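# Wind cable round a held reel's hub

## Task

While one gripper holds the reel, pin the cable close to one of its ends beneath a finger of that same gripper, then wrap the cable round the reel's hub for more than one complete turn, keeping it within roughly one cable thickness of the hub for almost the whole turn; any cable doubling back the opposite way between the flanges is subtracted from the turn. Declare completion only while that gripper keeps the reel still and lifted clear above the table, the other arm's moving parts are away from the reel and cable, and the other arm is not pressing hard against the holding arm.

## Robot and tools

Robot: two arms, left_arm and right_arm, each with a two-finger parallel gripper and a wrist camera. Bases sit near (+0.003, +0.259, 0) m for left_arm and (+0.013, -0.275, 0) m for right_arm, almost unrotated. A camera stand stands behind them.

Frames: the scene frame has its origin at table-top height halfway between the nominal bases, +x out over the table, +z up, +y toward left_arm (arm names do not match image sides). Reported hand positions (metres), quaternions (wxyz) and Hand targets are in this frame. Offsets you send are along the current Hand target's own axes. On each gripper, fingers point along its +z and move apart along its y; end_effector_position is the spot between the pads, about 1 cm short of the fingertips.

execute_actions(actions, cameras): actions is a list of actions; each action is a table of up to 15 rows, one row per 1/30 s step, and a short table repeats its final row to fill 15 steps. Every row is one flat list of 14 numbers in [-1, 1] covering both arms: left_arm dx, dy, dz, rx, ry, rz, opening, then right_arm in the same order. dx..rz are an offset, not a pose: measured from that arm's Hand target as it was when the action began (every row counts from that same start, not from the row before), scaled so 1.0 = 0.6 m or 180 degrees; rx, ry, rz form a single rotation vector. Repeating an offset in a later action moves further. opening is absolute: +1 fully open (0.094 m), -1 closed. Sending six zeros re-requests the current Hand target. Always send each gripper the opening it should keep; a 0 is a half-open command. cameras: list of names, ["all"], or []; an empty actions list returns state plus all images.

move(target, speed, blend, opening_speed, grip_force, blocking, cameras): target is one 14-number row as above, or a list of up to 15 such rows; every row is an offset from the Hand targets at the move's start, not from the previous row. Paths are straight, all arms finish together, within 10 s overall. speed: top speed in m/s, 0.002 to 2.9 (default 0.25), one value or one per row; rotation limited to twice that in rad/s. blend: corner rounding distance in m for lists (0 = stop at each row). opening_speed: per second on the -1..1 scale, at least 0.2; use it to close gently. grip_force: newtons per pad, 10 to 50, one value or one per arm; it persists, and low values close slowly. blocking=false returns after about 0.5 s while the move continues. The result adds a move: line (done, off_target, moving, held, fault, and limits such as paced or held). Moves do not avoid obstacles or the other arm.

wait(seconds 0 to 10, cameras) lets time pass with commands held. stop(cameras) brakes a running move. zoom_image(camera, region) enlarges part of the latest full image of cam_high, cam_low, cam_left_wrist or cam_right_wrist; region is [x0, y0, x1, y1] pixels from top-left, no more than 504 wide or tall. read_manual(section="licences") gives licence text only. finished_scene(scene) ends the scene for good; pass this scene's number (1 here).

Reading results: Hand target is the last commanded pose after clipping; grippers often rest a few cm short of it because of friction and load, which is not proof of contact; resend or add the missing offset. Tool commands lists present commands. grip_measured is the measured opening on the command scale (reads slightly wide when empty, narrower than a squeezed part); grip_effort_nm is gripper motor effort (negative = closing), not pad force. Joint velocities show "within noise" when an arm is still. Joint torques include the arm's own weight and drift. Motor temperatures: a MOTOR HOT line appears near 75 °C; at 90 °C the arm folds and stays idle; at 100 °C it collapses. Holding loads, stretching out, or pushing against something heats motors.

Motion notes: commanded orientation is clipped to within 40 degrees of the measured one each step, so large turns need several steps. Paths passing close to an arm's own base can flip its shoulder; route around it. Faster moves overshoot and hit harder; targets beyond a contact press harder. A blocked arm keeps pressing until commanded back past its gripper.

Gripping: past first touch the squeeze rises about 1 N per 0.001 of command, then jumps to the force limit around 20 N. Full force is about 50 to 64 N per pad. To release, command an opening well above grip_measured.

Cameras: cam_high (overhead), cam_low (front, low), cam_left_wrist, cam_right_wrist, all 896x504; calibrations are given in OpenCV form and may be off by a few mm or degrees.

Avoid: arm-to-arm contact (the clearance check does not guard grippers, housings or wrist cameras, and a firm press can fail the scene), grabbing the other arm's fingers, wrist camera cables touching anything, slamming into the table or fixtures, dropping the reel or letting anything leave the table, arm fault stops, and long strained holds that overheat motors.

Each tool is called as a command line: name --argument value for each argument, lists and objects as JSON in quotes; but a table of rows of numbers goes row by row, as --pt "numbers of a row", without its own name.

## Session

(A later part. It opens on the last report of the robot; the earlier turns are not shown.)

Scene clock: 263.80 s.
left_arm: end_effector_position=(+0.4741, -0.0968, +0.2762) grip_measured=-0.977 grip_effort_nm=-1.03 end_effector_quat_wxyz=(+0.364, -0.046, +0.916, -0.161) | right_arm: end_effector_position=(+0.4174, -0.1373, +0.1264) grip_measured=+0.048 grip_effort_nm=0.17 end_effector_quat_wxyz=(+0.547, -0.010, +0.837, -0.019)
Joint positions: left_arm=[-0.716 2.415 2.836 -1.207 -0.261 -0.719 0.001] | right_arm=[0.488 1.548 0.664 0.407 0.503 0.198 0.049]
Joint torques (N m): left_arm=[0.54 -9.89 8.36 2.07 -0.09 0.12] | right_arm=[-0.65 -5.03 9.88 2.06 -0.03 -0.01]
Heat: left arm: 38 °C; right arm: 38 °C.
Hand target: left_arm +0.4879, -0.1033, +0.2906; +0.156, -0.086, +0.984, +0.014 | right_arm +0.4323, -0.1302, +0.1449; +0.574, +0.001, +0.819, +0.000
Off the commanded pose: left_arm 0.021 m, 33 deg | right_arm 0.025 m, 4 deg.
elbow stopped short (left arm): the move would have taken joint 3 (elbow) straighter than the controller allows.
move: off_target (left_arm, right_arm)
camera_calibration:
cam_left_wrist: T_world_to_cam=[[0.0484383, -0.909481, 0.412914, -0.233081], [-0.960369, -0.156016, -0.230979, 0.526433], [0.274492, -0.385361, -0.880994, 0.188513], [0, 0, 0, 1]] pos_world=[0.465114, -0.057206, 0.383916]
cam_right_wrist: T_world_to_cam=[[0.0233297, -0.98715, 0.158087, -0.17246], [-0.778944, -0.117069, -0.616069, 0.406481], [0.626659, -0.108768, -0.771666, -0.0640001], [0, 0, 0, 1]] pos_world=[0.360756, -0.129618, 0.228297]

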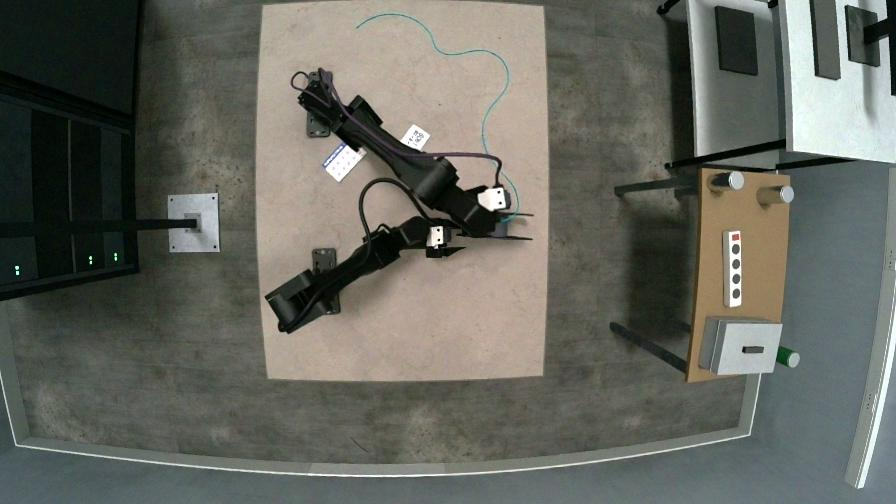

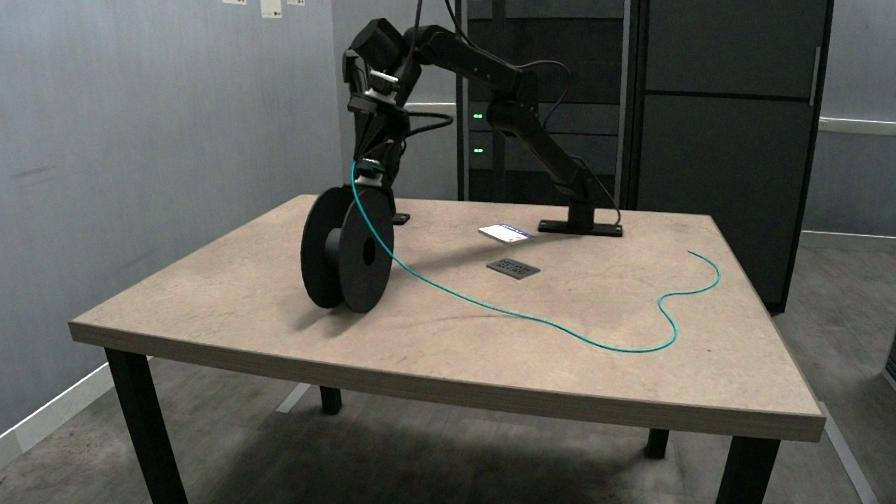

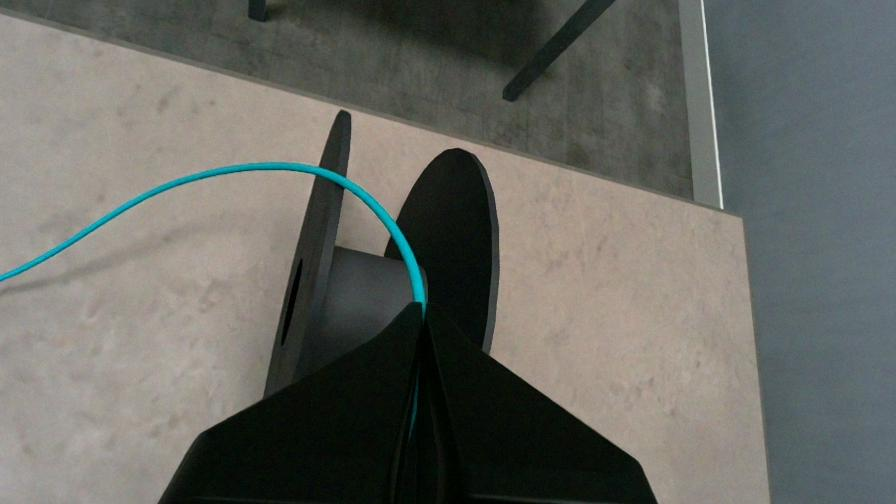

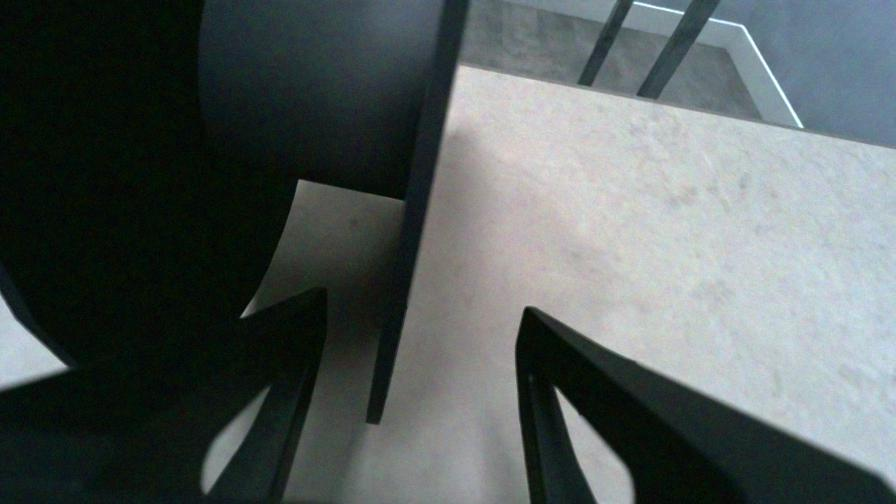

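move --target '[0,0,0,0,0,0,-1,0,0,0,0,0,0,-1]' --opening_speed 0.7 --cameras '["cam_right_wrist","cam_high"]'

Scene clock: 274.87 s.
left_arm: end_effector_position=(+0.4741, -0.0968, +0.2762) grip_measured=-0.977 grip_effort_nm=-1.03 end_effector_quat_wxyz=(+0.364, -0.046, +0.916, -0.161) | right_arm: end_effector_position=(+0.4188, -0.1351, +0.1284) grip_measured=-0.923 grip_effort_nm=-0.98 end_effector_quat_wxyz=(+0.550, -0.007, +0.835, -0.011)
Joint positions: left_arm=[-0.716 2.415 2.836 -1.207 -0.261 -0.719 0.001] | right_arm=[0.488 1.55 0.667 0.417 0.495 0.206 0.004]
Joint torques (N m): left_arm=[0.55 -9.87 8.39 2.07 -0.1 0.13] | right_arm=[-0.76 -4.85 9.7 2 0.03 -0.05]
Heat: left arm: 38 °C; right arm: 38 °C.
Hand target: left_arm +0.4879, -0.1033, +0.2906; +0.156, -0.086, +0.984, +0.014 | right_arm +0.4323, -0.1302, +0.1448; +0.574, +0.001, +0.819, +0.000
Off the commanded pose: left_arm 0.021 m, 33 deg | right_arm 0.022 m, 4 deg.
elbow stopped short (left arm): the move would have taken joint 3 (elbow) straighter than the controller allows.
move: off_target (left_arm, right_arm)
camera_calibration:
cam_right_wrist: T_world_to_cam=[[0.0259517, -0.989357, 0.143175, -0.170089], [-0.773986, -0.110529, -0.623482, 0.40885], [0.632671, -0.0946346, -0.768617, -0.0640013], [0, 0, 0, 1]] pos_world=[0.36135, -0.129145, 0.23007]
Images, in order (width x height): cam_high 896x504, cam_right_wrist 896x504.

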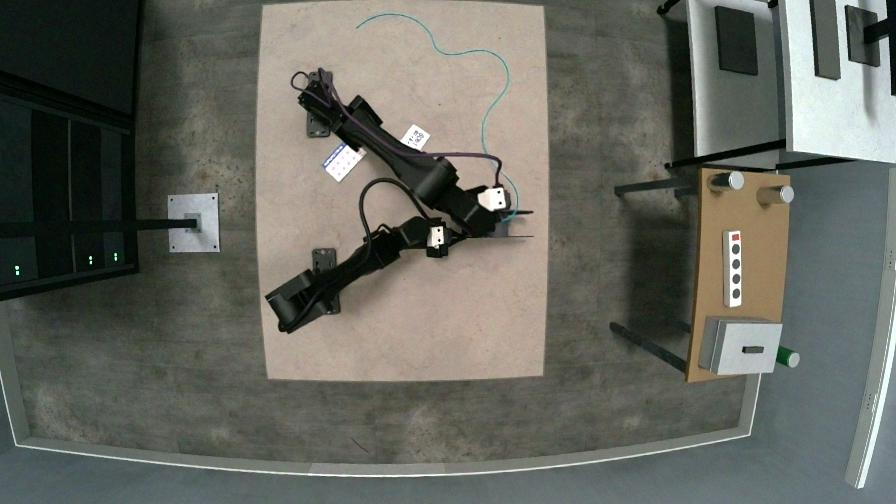

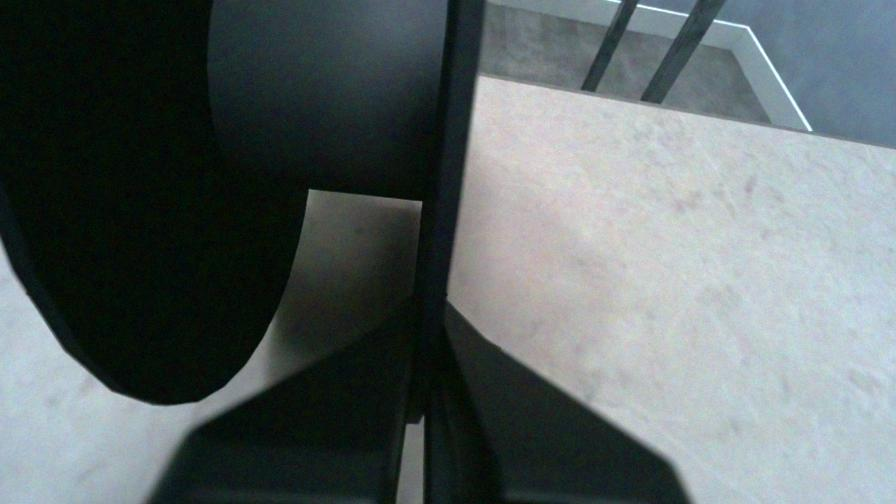

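move --pt "0.0 0 -0.06 0 0 0 -1 0 0 0 0 0 0 -1" --pt "0.023 0.343 -0.06 0.095 -0.064 0.214 -1 0 0 0 0 0 0 -1" --speed 0.2

move --pt "0 0 0 0 0 0 -1 -0.157 0 -0.057 0 0 0 -1" --pt "0 0 0 0 0 0 -1 -0.067 0.117 -0.134 0.087 -0.087 -0.494 -1" --speed 0.15 --cameras '["all"]'

Scene clock: 285.90 s.
left_arm: end_effector_position=(+0.4438, +0.0949, +0.3093) grip_measured=-0.977 grip_effort_nm=-1.03 end_effector_quat_wxyz=(+0.273, +0.249, +0.927, -0.064) | right_arm: end_effector_position=(+0.4188, -0.1351, +0.1284) grip_measured=-0.923 grip_effort_nm=-0.98 end_effector_quat_wxyz=(+0.550, -0.007, +0.835, -0.012)
Joint positions: left_arm=[-0.313 2.118 2.653 -1.543 0.091 0.175 0.001] | right_arm=[0.488 1.55 0.667 0.417 0.495 0.204 0.004]
Joint torques (N m): left_arm=[-0.06 -11.66 3.95 0.98 0.22 0.2] | right_arm=[-0.81 -4.9 9.8 1.99 0.04 -0.04]
Heat: left arm: 38 °C; right arm: 38 °C.
Hand target: left_arm +0.4283, +0.0952, +0.3207; +0.249, +0.267, +0.928, -0.071 | right_arm +0.4323, -0.1302, +0.1448; +0.574, +0.001, +0.819, +0.000
Off the commanded pose: left_arm 0.019 m, 4 deg | right_arm 0.022 m, 4 deg.
elbow stopped short (left arm): the move would have taken joint 3 (elbow) straighter than the controller allows.
joint sent to its limit (left arm) — joint 4 (wrist pitch), lower limit. The joint targets are off in orientation, not in position.
move: off_target (left_arm, right_arm)

Scene clock: 293.60 s.
left_arm: end_effector_position=(+0.4438, +0.0949, +0.3093) grip_measured=-0.977 grip_effort_nm=-1.03 end_effector_quat_wxyz=(+0.273, +0.249, +0.927, -0.064) | right_arm: end_effector_position=(+0.3712, -0.0590, +0.1961) grip_measured=-0.923 grip_effort_nm=-0.98 end_effector_quat_wxyz=(-0.469, +0.538, -0.495, +0.496)
Joint positions: left_arm=[-0.313 2.118 2.653 -1.543 0.091 0.175 0.001] | right_arm=[0.829 1.567 0.605 0.857 0.856 -1.561 0.004]
Joint torques (N m): left_arm=[-0.02 -11.63 3.97 0.97 0.22 0.2] | right_arm=[0.66 -5.24 6.19 2.53 0.28 -0.03]
Heat: left arm: 37 °C; right arm: 38 °C.
Hand target: left_arm +0.4283, +0.0952, +0.3207; +0.249, +0.267, +0.928, -0.071 | right_arm +0.3706, -0.0601, +0.2102; -0.500, +0.499, -0.501, +0.500
Off the commanded pose: left_arm 0.019 m, 4 deg | right_arm 0.014 m, 6 deg.
joint sent to its limit (left arm) — joint 4 (wrist pitch), lower limit. The joint targets are off in orientation, not in position.
move: off_target (left_arm, right_arm)
camera_calibration:
cam_left_wrist: T_world_to_cam=[[-0.410743, -0.909889, 0.0582462, 0.242649], [-0.909678, 0.404667, -0.0934367, 0.416689], [0.0614467, -0.0913637, -0.99392, 0.401403], [0, 0, 0, 1]] pos_world=[0.454055, 0.0888367, 0.423764]
cam_right_wrist: T_world_to_cam=[[0.0437937, 0.187991, 0.981194, -0.204612], [-0.438927, -0.878649, 0.187934, 0.0937491], [0.897455, -0.438903, 0.044035, -0.252607], [0, 0, 0, 1]] pos_world=[0.276813, 0.00996783, 0.194269]

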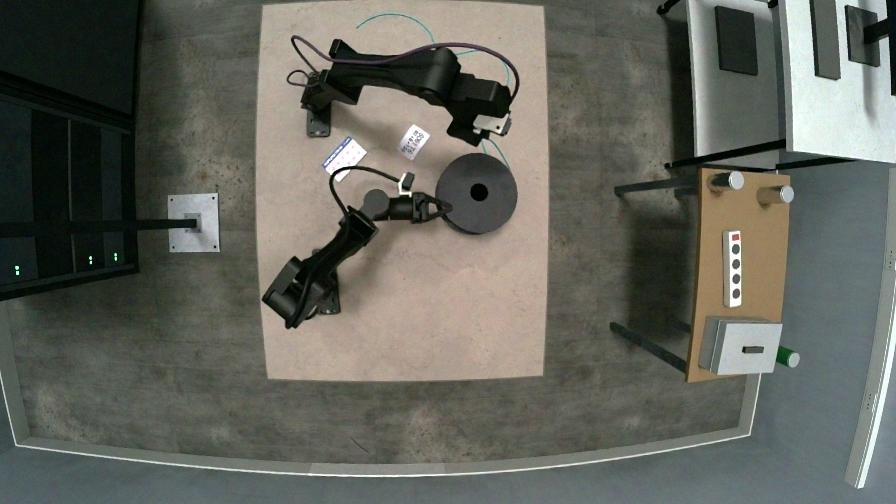

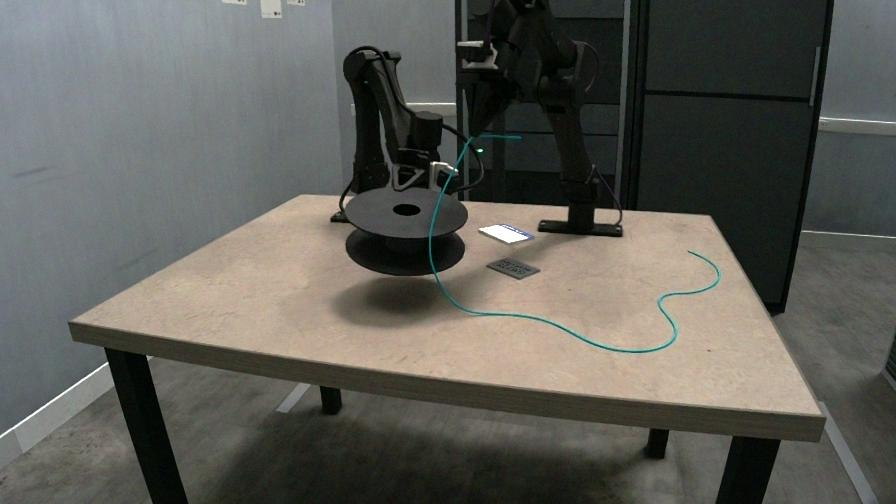

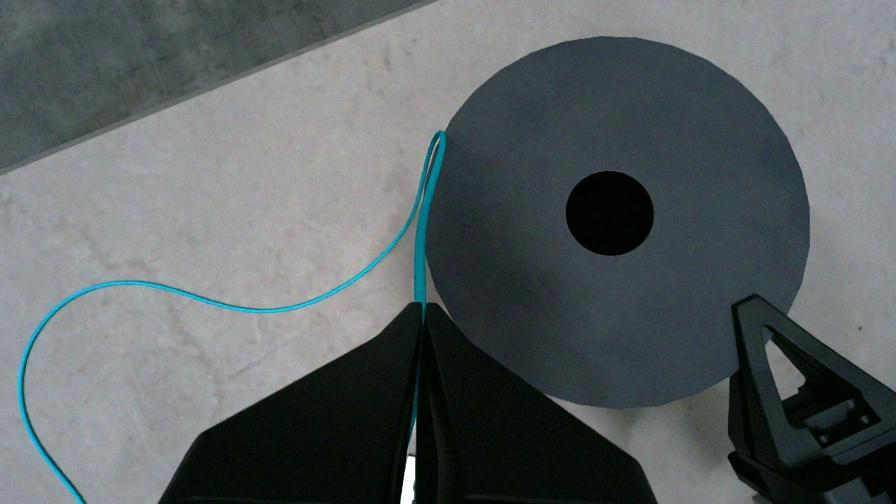

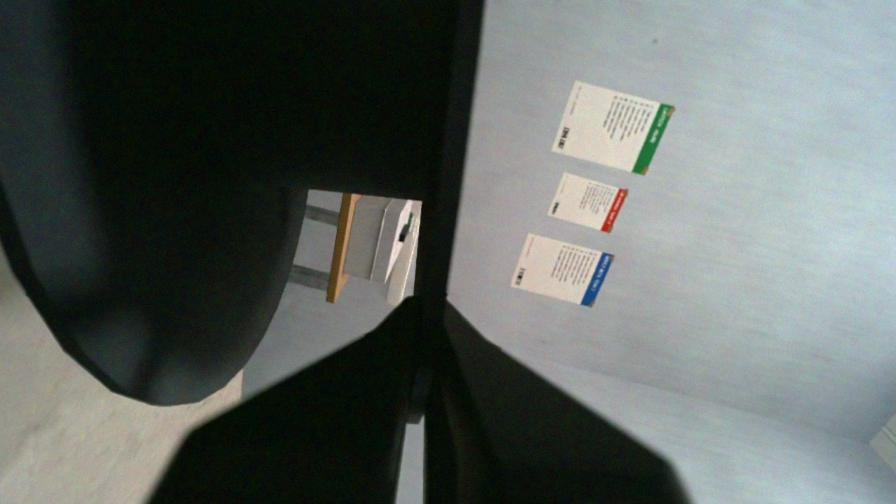

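move --target '[0,0,0,0,0,0,-1,0,0.15,0,0.021,0,0.022,-1]' --speed 0.1 --cameras '["cam_low"]'

zoom_image --camera "cam_low" --region '[310, 160, 510, 340]'

Scene clock: 300.47 s.
left_arm: end_effector_position=(+0.4438, +0.0949, +0.3093) grip_measured=-0.977 grip_effort_nm=-1.03 end_effector_quat_wxyz=(+0.273, +0.249, +0.927, -0.064) | right_arm: end_effector_position=(+0.3722, -0.0595, +0.1033) grip_measured=-0.924 grip_effort_nm=-0.98 end_effector_quat_wxyz=(+0.488, -0.515, +0.506, -0.491)
Joint positions: left_arm=[-0.313 2.118 2.653 -1.543 0.091 0.175 0.001] | right_arm=[0.829 2.019 0.509 1.444 0.865 -1.534 0.004]
Joint torques (N m): left_arm=[-0.02 -11.67 3.93 0.97 0.22 0.2] | right_arm=[1.09 -6.05 4.29 2.8 0.24 0]
Heat: left arm: 36 °C; right arm: 39 °C.
Hand target: left_arm +0.4283, +0.0952, +0.3207; +0.249, +0.267, +0.928, -0.071 | right_arm +0.3705, -0.0598, +0.1202; +0.533, -0.465, +0.501, -0.498
Off the commanded pose: left_arm 0.019 m, 4 deg | right_arm 0.017 m, 8 deg.
joint sent to its limit (left arm) — joint 4 (wrist pitch), lower limit. The joint targets are off in orientation, not in position.
joint sent to its limit (right arm) — joint 4 (wrist pitch), upper limit. The joint targets still meet the commanded pose.
move: off_target (left_arm, right_arm)
Images, in order (width x height): cam_low 896x504.

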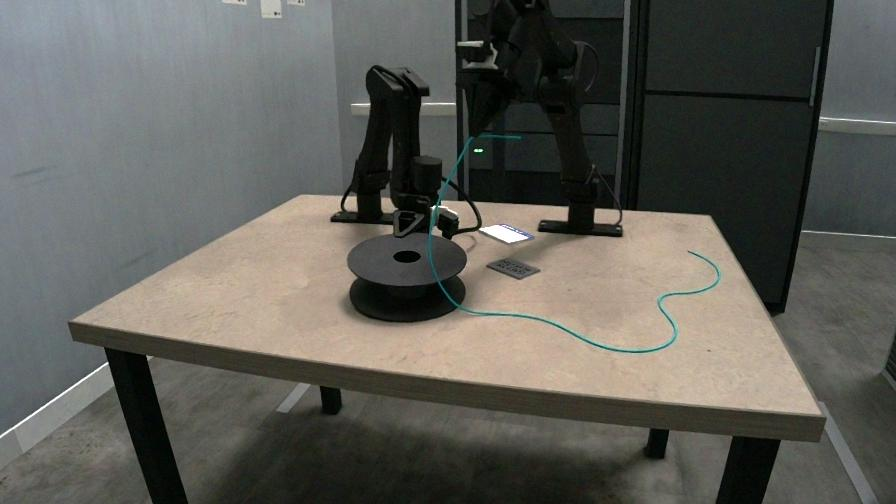

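Scaled by 2.520 from the camera's 896x504 image, which has a finer 1280x720 frame.

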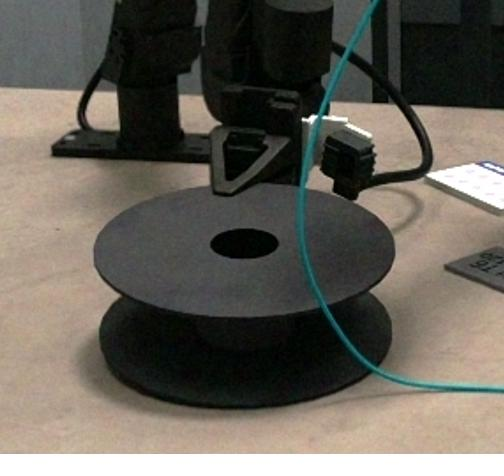

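move --target '[0,0,0,0,0,0,-1,0,0.025,0,0,0,0,-1]' --speed 0.05

move --target '[0,0,0,0,0,0,-1,0,0.02,0,0,0,0,-1]' --speed 0.05 --cameras '["cam_low"]'

zoom_image --camera "cam_low" --region '[310, 160, 510, 340]'

Scene clock: 304.40 s.
left_arm: end_effector_position=(+0.4438, +0.0949, +0.3093) grip_measured=-0.977 grip_effort_nm=-1.03 end_effector_quat_wxyz=(+0.273, +0.249, +0.927, -0.064) | right_arm: end_effector_position=(+0.3721, -0.0608, +0.0966) grip_measured=-0.924 grip_effort_nm=-0.98 end_effector_quat_wxyz=(+0.488, -0.504, +0.520, -0.487)
Joint positions: left_arm=[-0.313 2.118 2.653 -1.543 0.091 0.175 0.001] | right_arm=[0.836 2.048 0.519 1.451 0.893 -1.494 0.004]
Joint torques (N m): left_arm=[-0.01 -11.66 3.92 0.98 0.22 0.21] | right_arm=[0.4 -4.59 4.1 2.68 0.15 -0.09]
Heat: left arm: 36 °C; right arm: 39 °C.
Hand target: left_arm +0.4283, +0.0952, +0.3207; +0.249, +0.267, +0.928, -0.071 | right_arm +0.3715, -0.0588, +0.1052; +0.533, -0.465, +0.501, -0.498
Off the commanded pose: left_arm 0.019 m, 4 deg | right_arm 0.009 m, 7 deg.
joint sent to its limit (left arm) — joint 4 (wrist pitch), lower limit. The joint targets are off in orientation, not in position.
joint sent to its limit (right arm) — joint 4 (wrist pitch), upper limit. The joint targets are off in orientation, not in position.
move: off_target (left_arm, right_arm)

Scene clock: 305.53 s.
left_arm: end_effector_position=(+0.4438, +0.0949, +0.3093) grip_measured=-0.977 grip_effort_nm=-1.03 end_effector_quat_wxyz=(+0.273, +0.249, +0.927, -0.064) | right_arm: end_effector_position=(+0.3745, -0.0587, +0.0916) grip_measured=-0.924 grip_effort_nm=-0.98 end_effector_quat_wxyz=(+0.488, -0.497, +0.528, -0.486)
Joint positions: left_arm=[-0.313 2.118 2.653 -1.543 0.091 0.175 0.001] | right_arm=[0.838 2.076 0.539 1.452 0.906 -1.472 0.004]
Joint torques (N m): left_arm=[-0.01 -11.64 3.95 0.98 0.22 0.2] | right_arm=[0.23 -4.08 3.28 2.7 0.06 -0.06]
Heat: left arm: 36 °C; right arm: 39 °C.
Hand target: left_arm +0.4283, +0.0952, +0.3207; +0.249, +0.267, +0.928, -0.071 | right_arm +0.3722, -0.0579, +0.0934; +0.533, -0.465, +0.501, -0.498
Off the commanded pose: left_arm 0.019 m, 4 deg | right_arm 0.003 m, 7 deg.
joint sent to its limit (left arm) — joint 4 (wrist pitch), lower limit. The joint targets are off in orientation, not in position.
joint sent to its limit (right arm) — joint 4 (wrist pitch), upper limit. The joint targets are off in orientation, not in position.
move: off_target (left_arm, right_arm)
Images, in order (width x height): cam_low 896x504.

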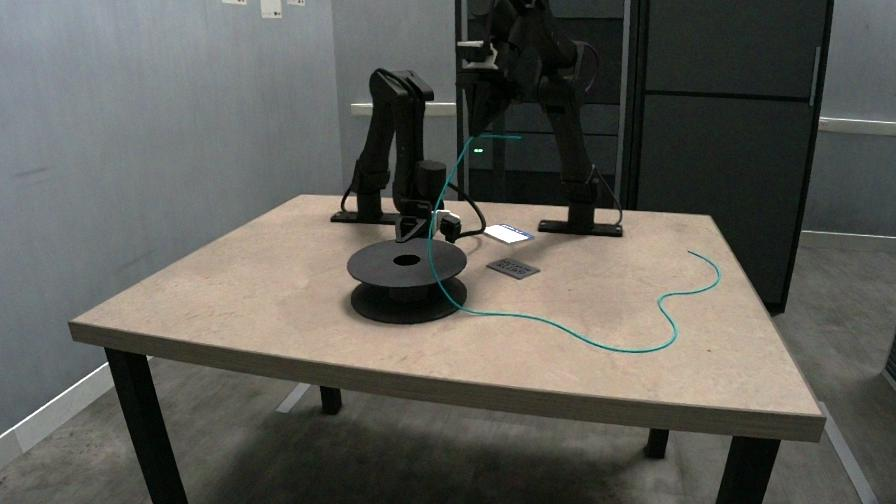

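Scaled by 2.520 from the camera's 896x504 image, which has a finer 1280x720 frame.

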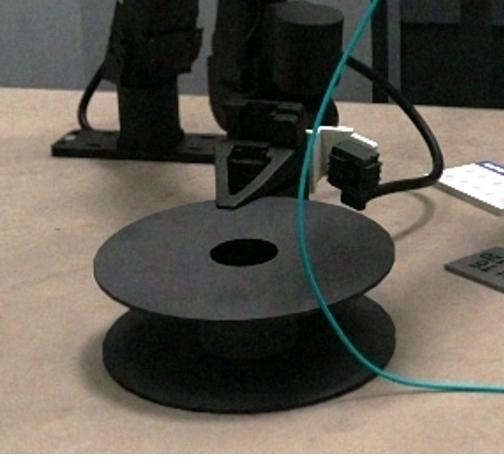

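move --target '[0,0,0,0,0,0,-1,0,0.02,0,0,0,0,-1]' --speed 0.05

move --target '[0,0,0,0,0,0,-1,0,0.015,0,0,0,0,-1]' --speed 0.05 --cameras '["cam_low","cam_right_wrist"]'

zoom_image --camera "cam_low" --region '[310, 160, 510, 340]'

Scene clock: 309.30 s.
left_arm: end_effector_position=(+0.4438, +0.0949, +0.3093) grip_measured=-0.977 grip_effort_nm=-1.03 end_effector_quat_wxyz=(+0.273, +0.249, +0.927, -0.064) | right_arm: end_effector_position=(+0.3769, -0.0567, +0.0864) grip_measured=-0.920 grip_effort_nm=-0.98 end_effector_quat_wxyz=(+0.486, -0.493, +0.534, -0.486)
Joint positions: left_arm=[-0.313 2.118 2.653 -1.543 0.091 0.175 0.001] | right_arm=[0.841 2.104 0.562 1.452 0.922 -1.459 0.004]
Joint torques (N m): left_arm=[-0.02 -11.64 3.93 0.97 0.22 0.21] | right_arm=[0.34 -3.33 2.47 2.66 -0.06 -0.02]
Heat: left arm: 36 °C; right arm: 40 °C.
Hand target: left_arm +0.4283, +0.0952, +0.3207; +0.249, +0.267, +0.928, -0.071 | right_arm +0.3731, -0.0570, +0.0814; +0.533, -0.465, +0.501, -0.498
Off the commanded pose: left_arm 0.019 m, 4 deg | right_arm 0.006 m, 7 deg.
joint sent to its limit (left arm) — joint 4 (wrist pitch), lower limit. The joint targets are off in orientation, not in position.
joint sent to its limit (right arm) — joint 4 (wrist pitch), upper limit. The joint targets are off in orientation, not in position.
move: off_target (left_arm, right_arm)

Scene clock: 310.77 s.
left_arm: end_effector_position=(+0.4438, +0.0949, +0.3093) grip_measured=-0.977 grip_effort_nm=-1.03 end_effector_quat_wxyz=(+0.273, +0.249, +0.927, -0.064) | right_arm: end_effector_position=(+0.3785, -0.0551, +0.0821) grip_measured=-0.910 grip_effort_nm=-0.98 end_effector_quat_wxyz=(+0.481, -0.494, +0.533, -0.490)
Joint positions: left_arm=[-0.313 2.118 2.653 -1.543 0.091 0.175 0.001] | right_arm=[0.843 2.126 0.577 1.452 0.931 -1.465 0.004]
Joint torques (N m): left_arm=[-0.02 -11.67 3.93 0.97 0.22 0.2] | right_arm=[0.28 -2.82 2.14 2.7 -0.03 0.13]
Heat: left arm: 36 °C; right arm: 40 °C.
Hand target: left_arm +0.4283, +0.0952, +0.3207; +0.249, +0.267, +0.928, -0.071 | right_arm +0.3736, -0.0563, +0.0724; +0.533, -0.465, +0.501, -0.498
Off the commanded pose: left_arm 0.019 m, 4 deg | right_arm 0.011 m, 8 deg.
joint sent to its limit (left arm) — joint 4 (wrist pitch), lower limit. The joint targets are off in orientation, not in position.
joint sent to its limit (right arm) — joint 4 (wrist pitch), upper limit. The joint targets are off in orientation, not in position.
move: off_target (left_arm, right_arm)
camera_calibration:
cam_right_wrist: T_world_to_cam=[[0.0402965, 0.0880121, 0.995304, -0.0992117], [-0.499539, -0.860916, 0.0963532, 0.15328], [0.865354, -0.501076, 0.00927355, -0.240914], [0, 0, 0, 1]] pos_world=[0.289043, 0.0199773, 0.0862109]
Images, in order (width x height): cam_low 896x504, cam_right_wrist 896x504.

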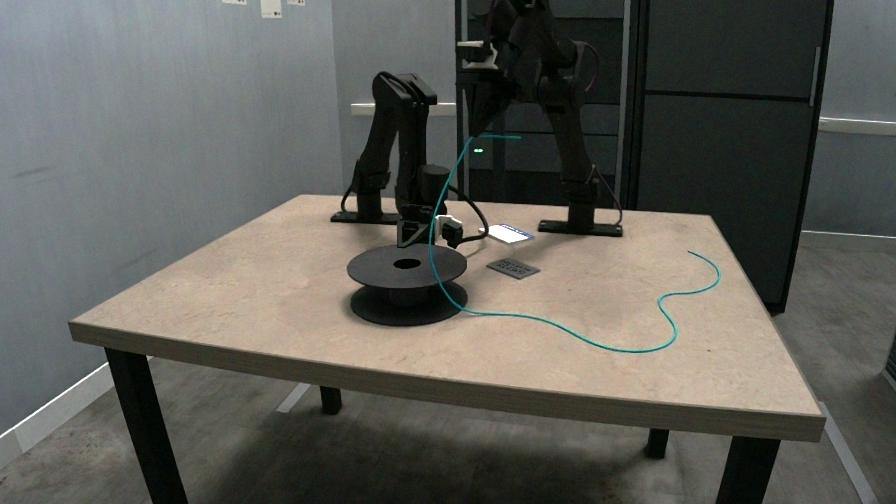

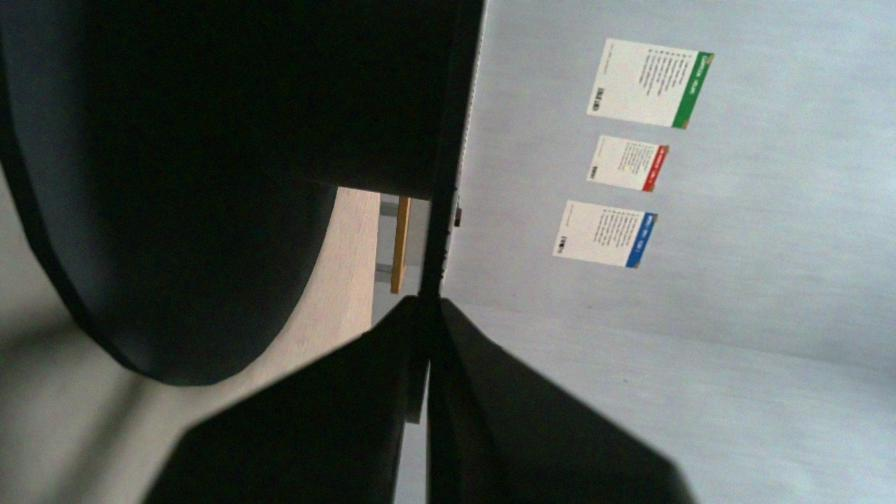

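Scaled by 2.520 from the camera's 896x504 image, which has a finer 1280x720 frame.

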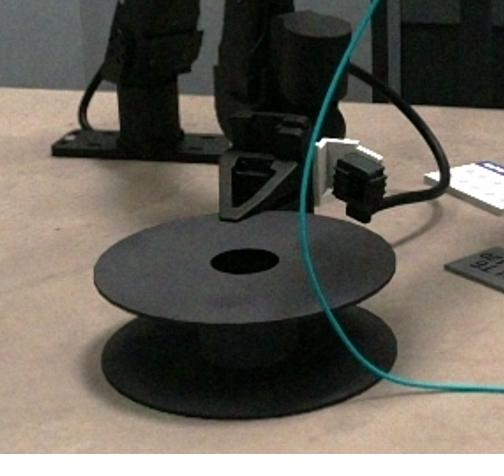

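move --pt "0 0 0 0 0 0 -1 0 -0.02 0 0 0 0 -1" --pt "0 0 0 0 0 0 -1 0 -0.02 0 0 0 0 -0.3" --pt "-0.104 -0.151 0.291 -0.0889 0 -0.154 -1 0 -0.02 0 0 0 0 -0.3" --opening_speed 0.6 --speed 0.12 --cameras '["all"]'

zoom_image --camera "cam_low" --region '[310, 100, 560, 340]'

Scene clock: 324.30 s.
left_arm: end_effector_position=(+0.4849, -0.0514, +0.1860) grip_measured=-0.977 grip_effort_nm=-1.03 end_effector_quat_wxyz=(+0.281, +0.028, +0.959, -0.029) | right_arm: end_effector_position=(+0.3739, -0.0581, +0.0736) grip_measured=-0.302 grip_effort_nm=0.17 end_effector_quat_wxyz=(+0.471, -0.510, +0.528, -0.489)
Joint positions: left_arm=[-0.649 2.532 2.831 -1.361 -0.275 -0.529 0.001] | right_arm=[0.843 2.131 0.55 1.452 0.917 -1.469 0.033]
Joint torques (N m): left_arm=[-0.14 -10.86 8.98 1.62 -0.42 -0.11] | right_arm=[0.17 -6.27 3.06 2.66 0 0]
Heat: left arm: 36 °C; right arm: 41 °C.
Hand target: left_arm +0.5000, -0.0566, +0.2004; +0.259, +0.001, +0.966, +0.000 | right_arm +0.3728, -0.0573, +0.0844; +0.533, -0.465, +0.501, -0.498
Off the commanded pose: left_arm 0.022 m, 5 deg | right_arm 0.011 m, 9 deg.
elbow stopped short (left arm): the move would have taken joint 3 (elbow) straighter than the controller allows.
joint sent to its limit (right arm) — joint 4 (wrist pitch), upper limit. The joint targets are off in orientation, not in position.
move: off_target (left_arm, right_arm); target 2's new opening was sent with right_arm's hand 0.007 m and 8 deg from that target
camera_calibration:
cam_left_wrist: T_world_to_cam=[[0.0260103, -0.992957, 0.115586, -0.093141], [-0.995334, -0.0364718, -0.0893352, 0.519822], [0.0929216, -0.112723, -0.989272, 0.245735], [0, 0, 0, 1]] pos_world=[0.496985, -0.0458261, 0.300303]
cam_right_wrist: T_world_to_cam=[[0.0601458, 0.116704, 0.991344, -0.0957513], [-0.484691, -0.864788, 0.131212, 0.140868], [0.872615, -0.488387, 0.00455201, -0.239995], [0, 0, 0, 1]] pos_world=[0.283459, 0.0157851, 0.0775314]

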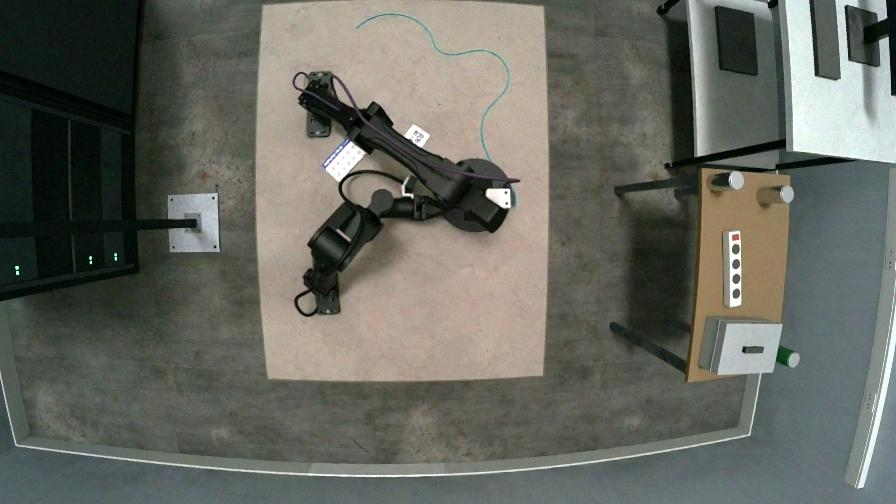

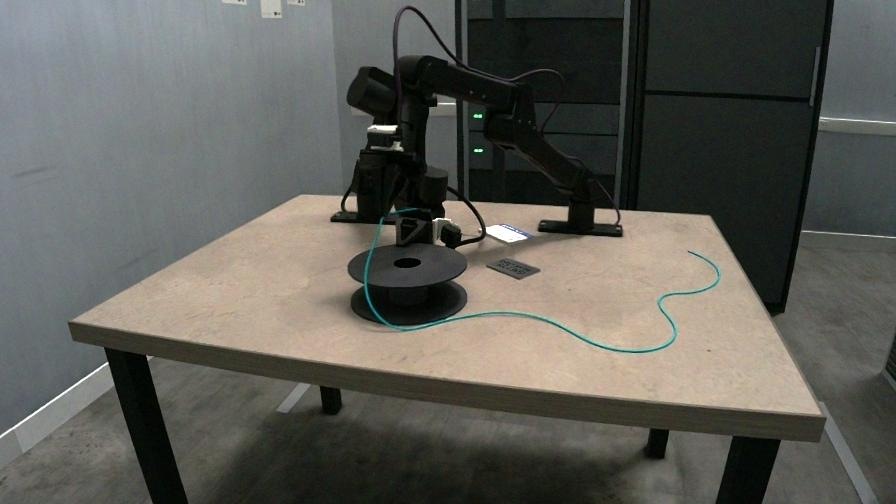

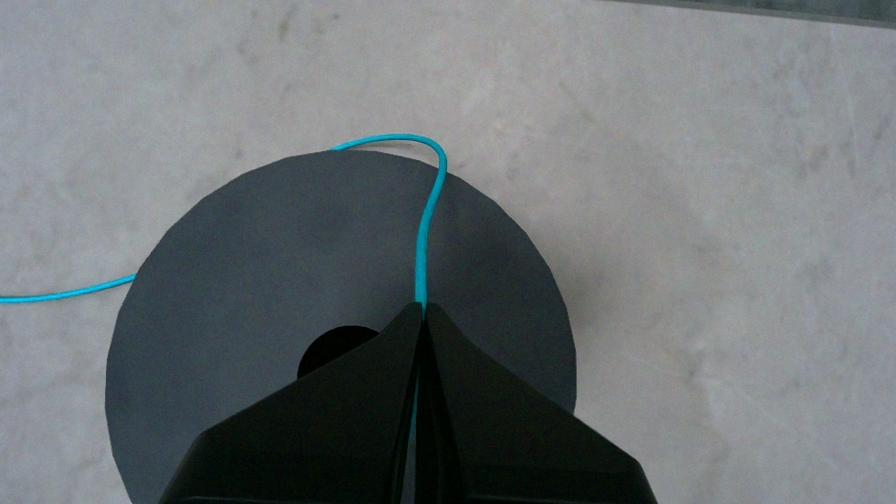

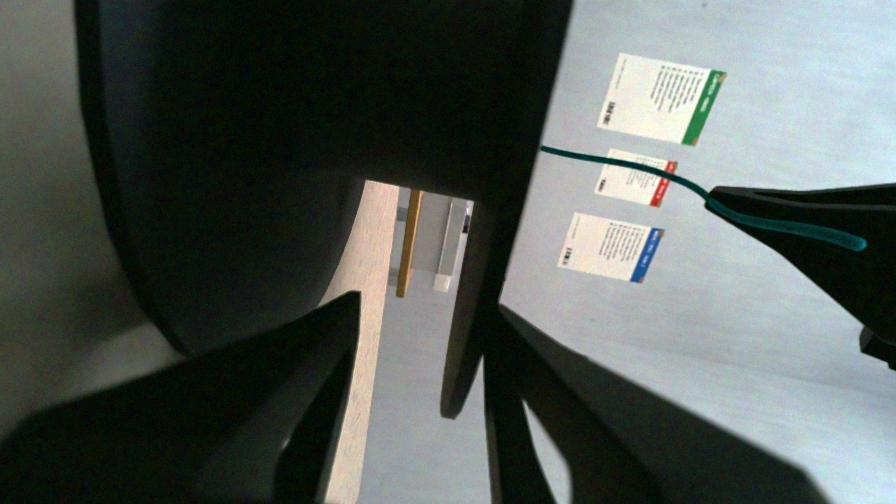

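Scaled by 2.016 from the camera's 896x504 image, which has a finer 1280x720 frame.

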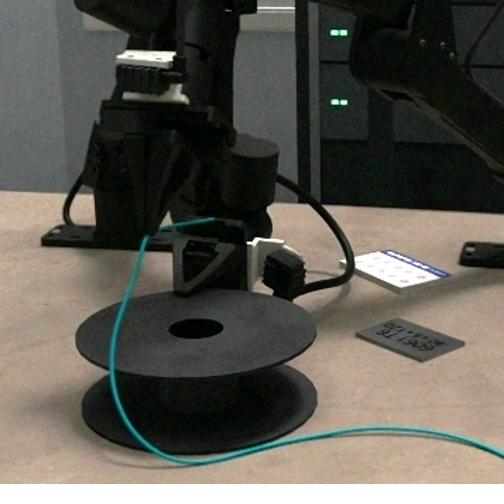

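move --target '[0.123,-0.042,0.123,0,0,0,-1,0,-0.022,0,0,0,0,-0.3]' --speed 0.1 --cameras '["all"]'

zoom_image --camera "cam_low" --region '[310, 160, 510, 340]'

Scene clock: 335.23 s.
left_arm: end_effector_position=(+0.4661, -0.0785, +0.0952) grip_measured=-0.977 grip_effort_nm=-1.03 end_effector_quat_wxyz=(+0.237, +0.012, +0.971, +0.007) | right_arm: end_effector_position=(+0.3723, -0.0601, +0.0713) grip_measured=-0.302 grip_effort_nm=0.16 end_effector_quat_wxyz=(-0.462, +0.519, -0.522, +0.494)
Joint positions: left_arm=[-0.719 2.548 2.526 -1.186 -0.318 -0.646 0.001] | right_arm=[0.843 2.131 0.541 1.452 0.917 -1.492 0.033]
Joint torques (N m): left_arm=[-0.23 -12.96 4.14 1.42 -0.32 -0.11] | right_arm=[-0.1 -9.85 2.91 2.72 -0.09 -0.07]
Motor temperatures (°C): left_arm=[26 38 36 36 30 30 32] | right_arm=[29 32 36 42 27 26 29]
Heat: left arm: 38 °C; right arm: 42 °C.
Hand target: left_arm +0.4730, -0.0817, +0.0997; +0.259, +0.001, +0.966, +0.000 | right_arm +0.3719, -0.0582, +0.0975; -0.533, +0.465, -0.501, +0.498
Off the commanded pose: left_arm 0.009 m, 3 deg | right_arm 0.026 m, 11 deg.
joint sent to its limit (right arm) — joint 4 (wrist pitch), upper limit. The joint targets are off in orientation, not in position.
move: off_target (left_arm, right_arm)
camera_calibration:
cam_left_wrist: T_world_to_cam=[[0.081895, -0.995565, 0.0462971, -0.12873], [-0.996618, -0.0821226, -0.00303349, 0.480758], [0.00682207, -0.0458921, -0.998923, 0.200948], [0, 0, 0, 1]] pos_world=[0.488303, -0.0794565, 0.20815]
cam_right_wrist: T_world_to_cam=[[0.0667138, 0.146772, 0.986918, -0.0935629], [-0.482097, -0.861258, 0.160673, 0.135761], [0.873574, -0.48651, 0.0133008, -0.240363], [0, 0, 0, 1]] pos_world=[0.281667, 0.0137189, 0.0737228]

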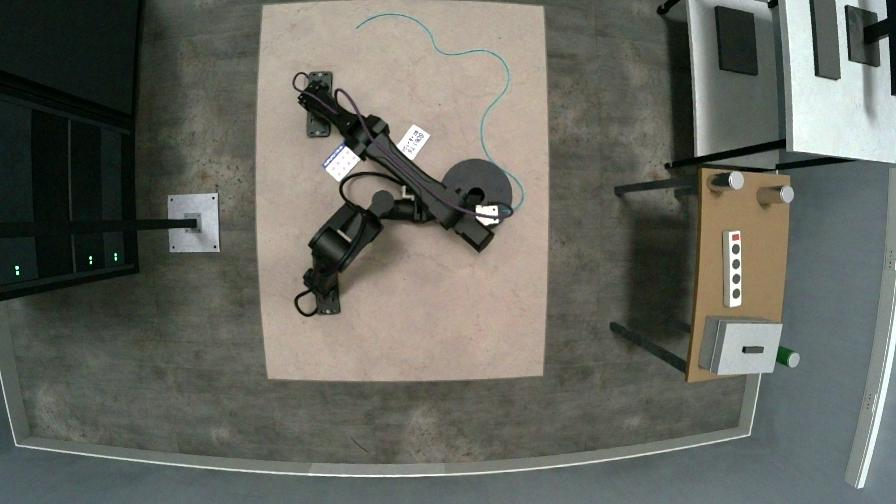

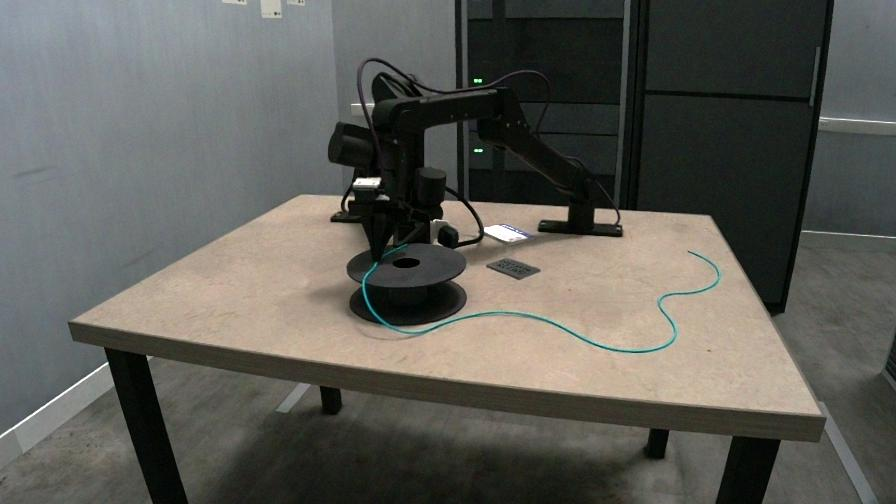

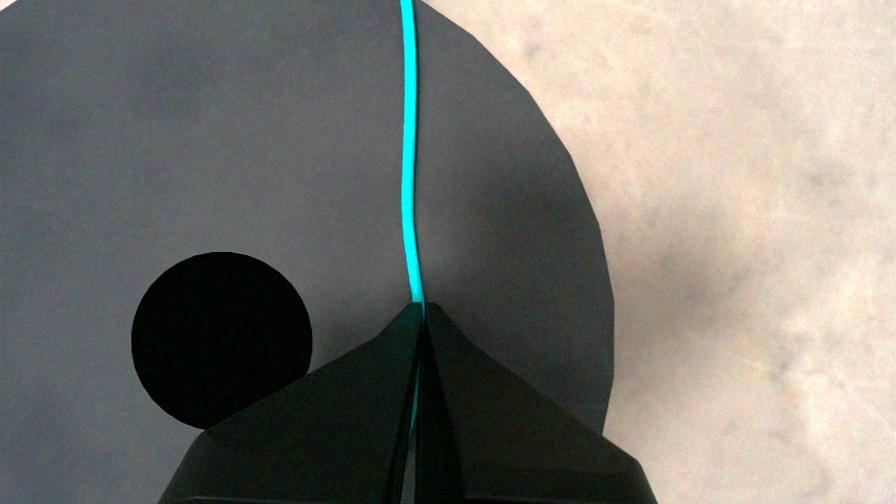

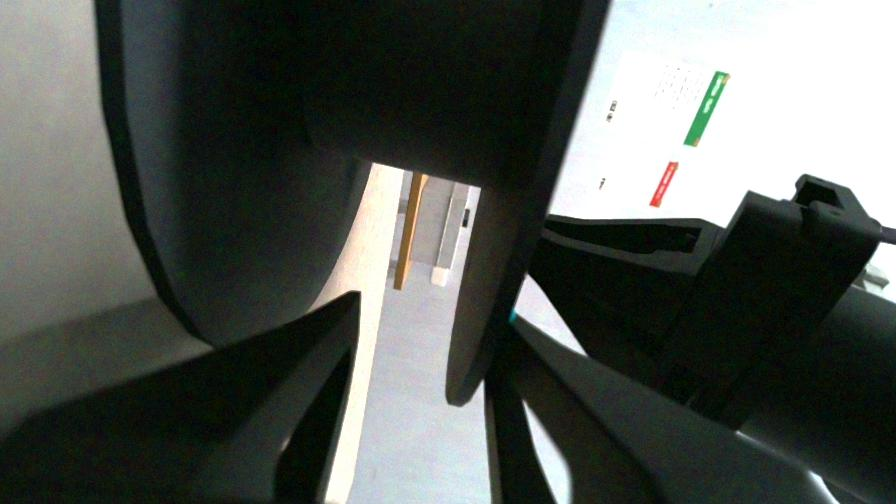

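Scaled by 2.520 from the camera's 896x504 image, which has a finer 1280x720 frame.

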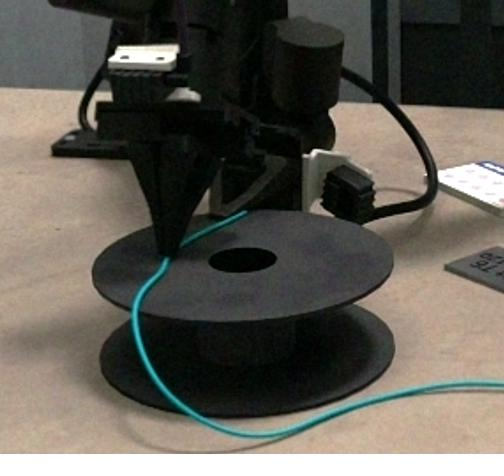

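zoom_image --camera "cam_low" --region '[360, 210, 460, 280]'

zoom_image --camera "cam_right_wrist" --region '[420, 220, 620, 420]'

Scaled by 5.040 from the camera's 896x504 image, which has a finer 1280x720 frame.

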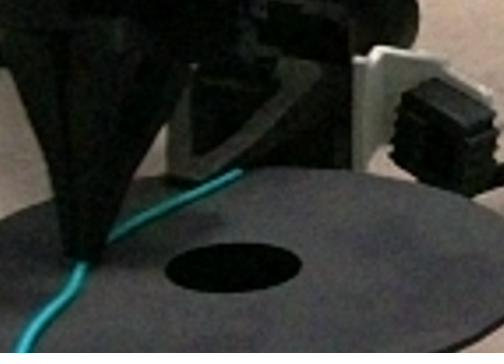

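Scaled by 2.520 from the camera's 896x504 image, which has a finer 1280x720 frame.

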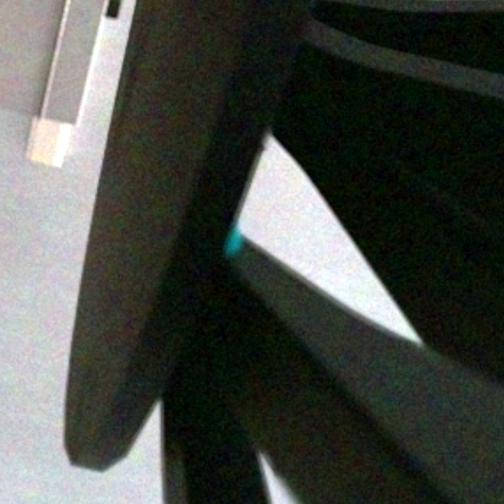

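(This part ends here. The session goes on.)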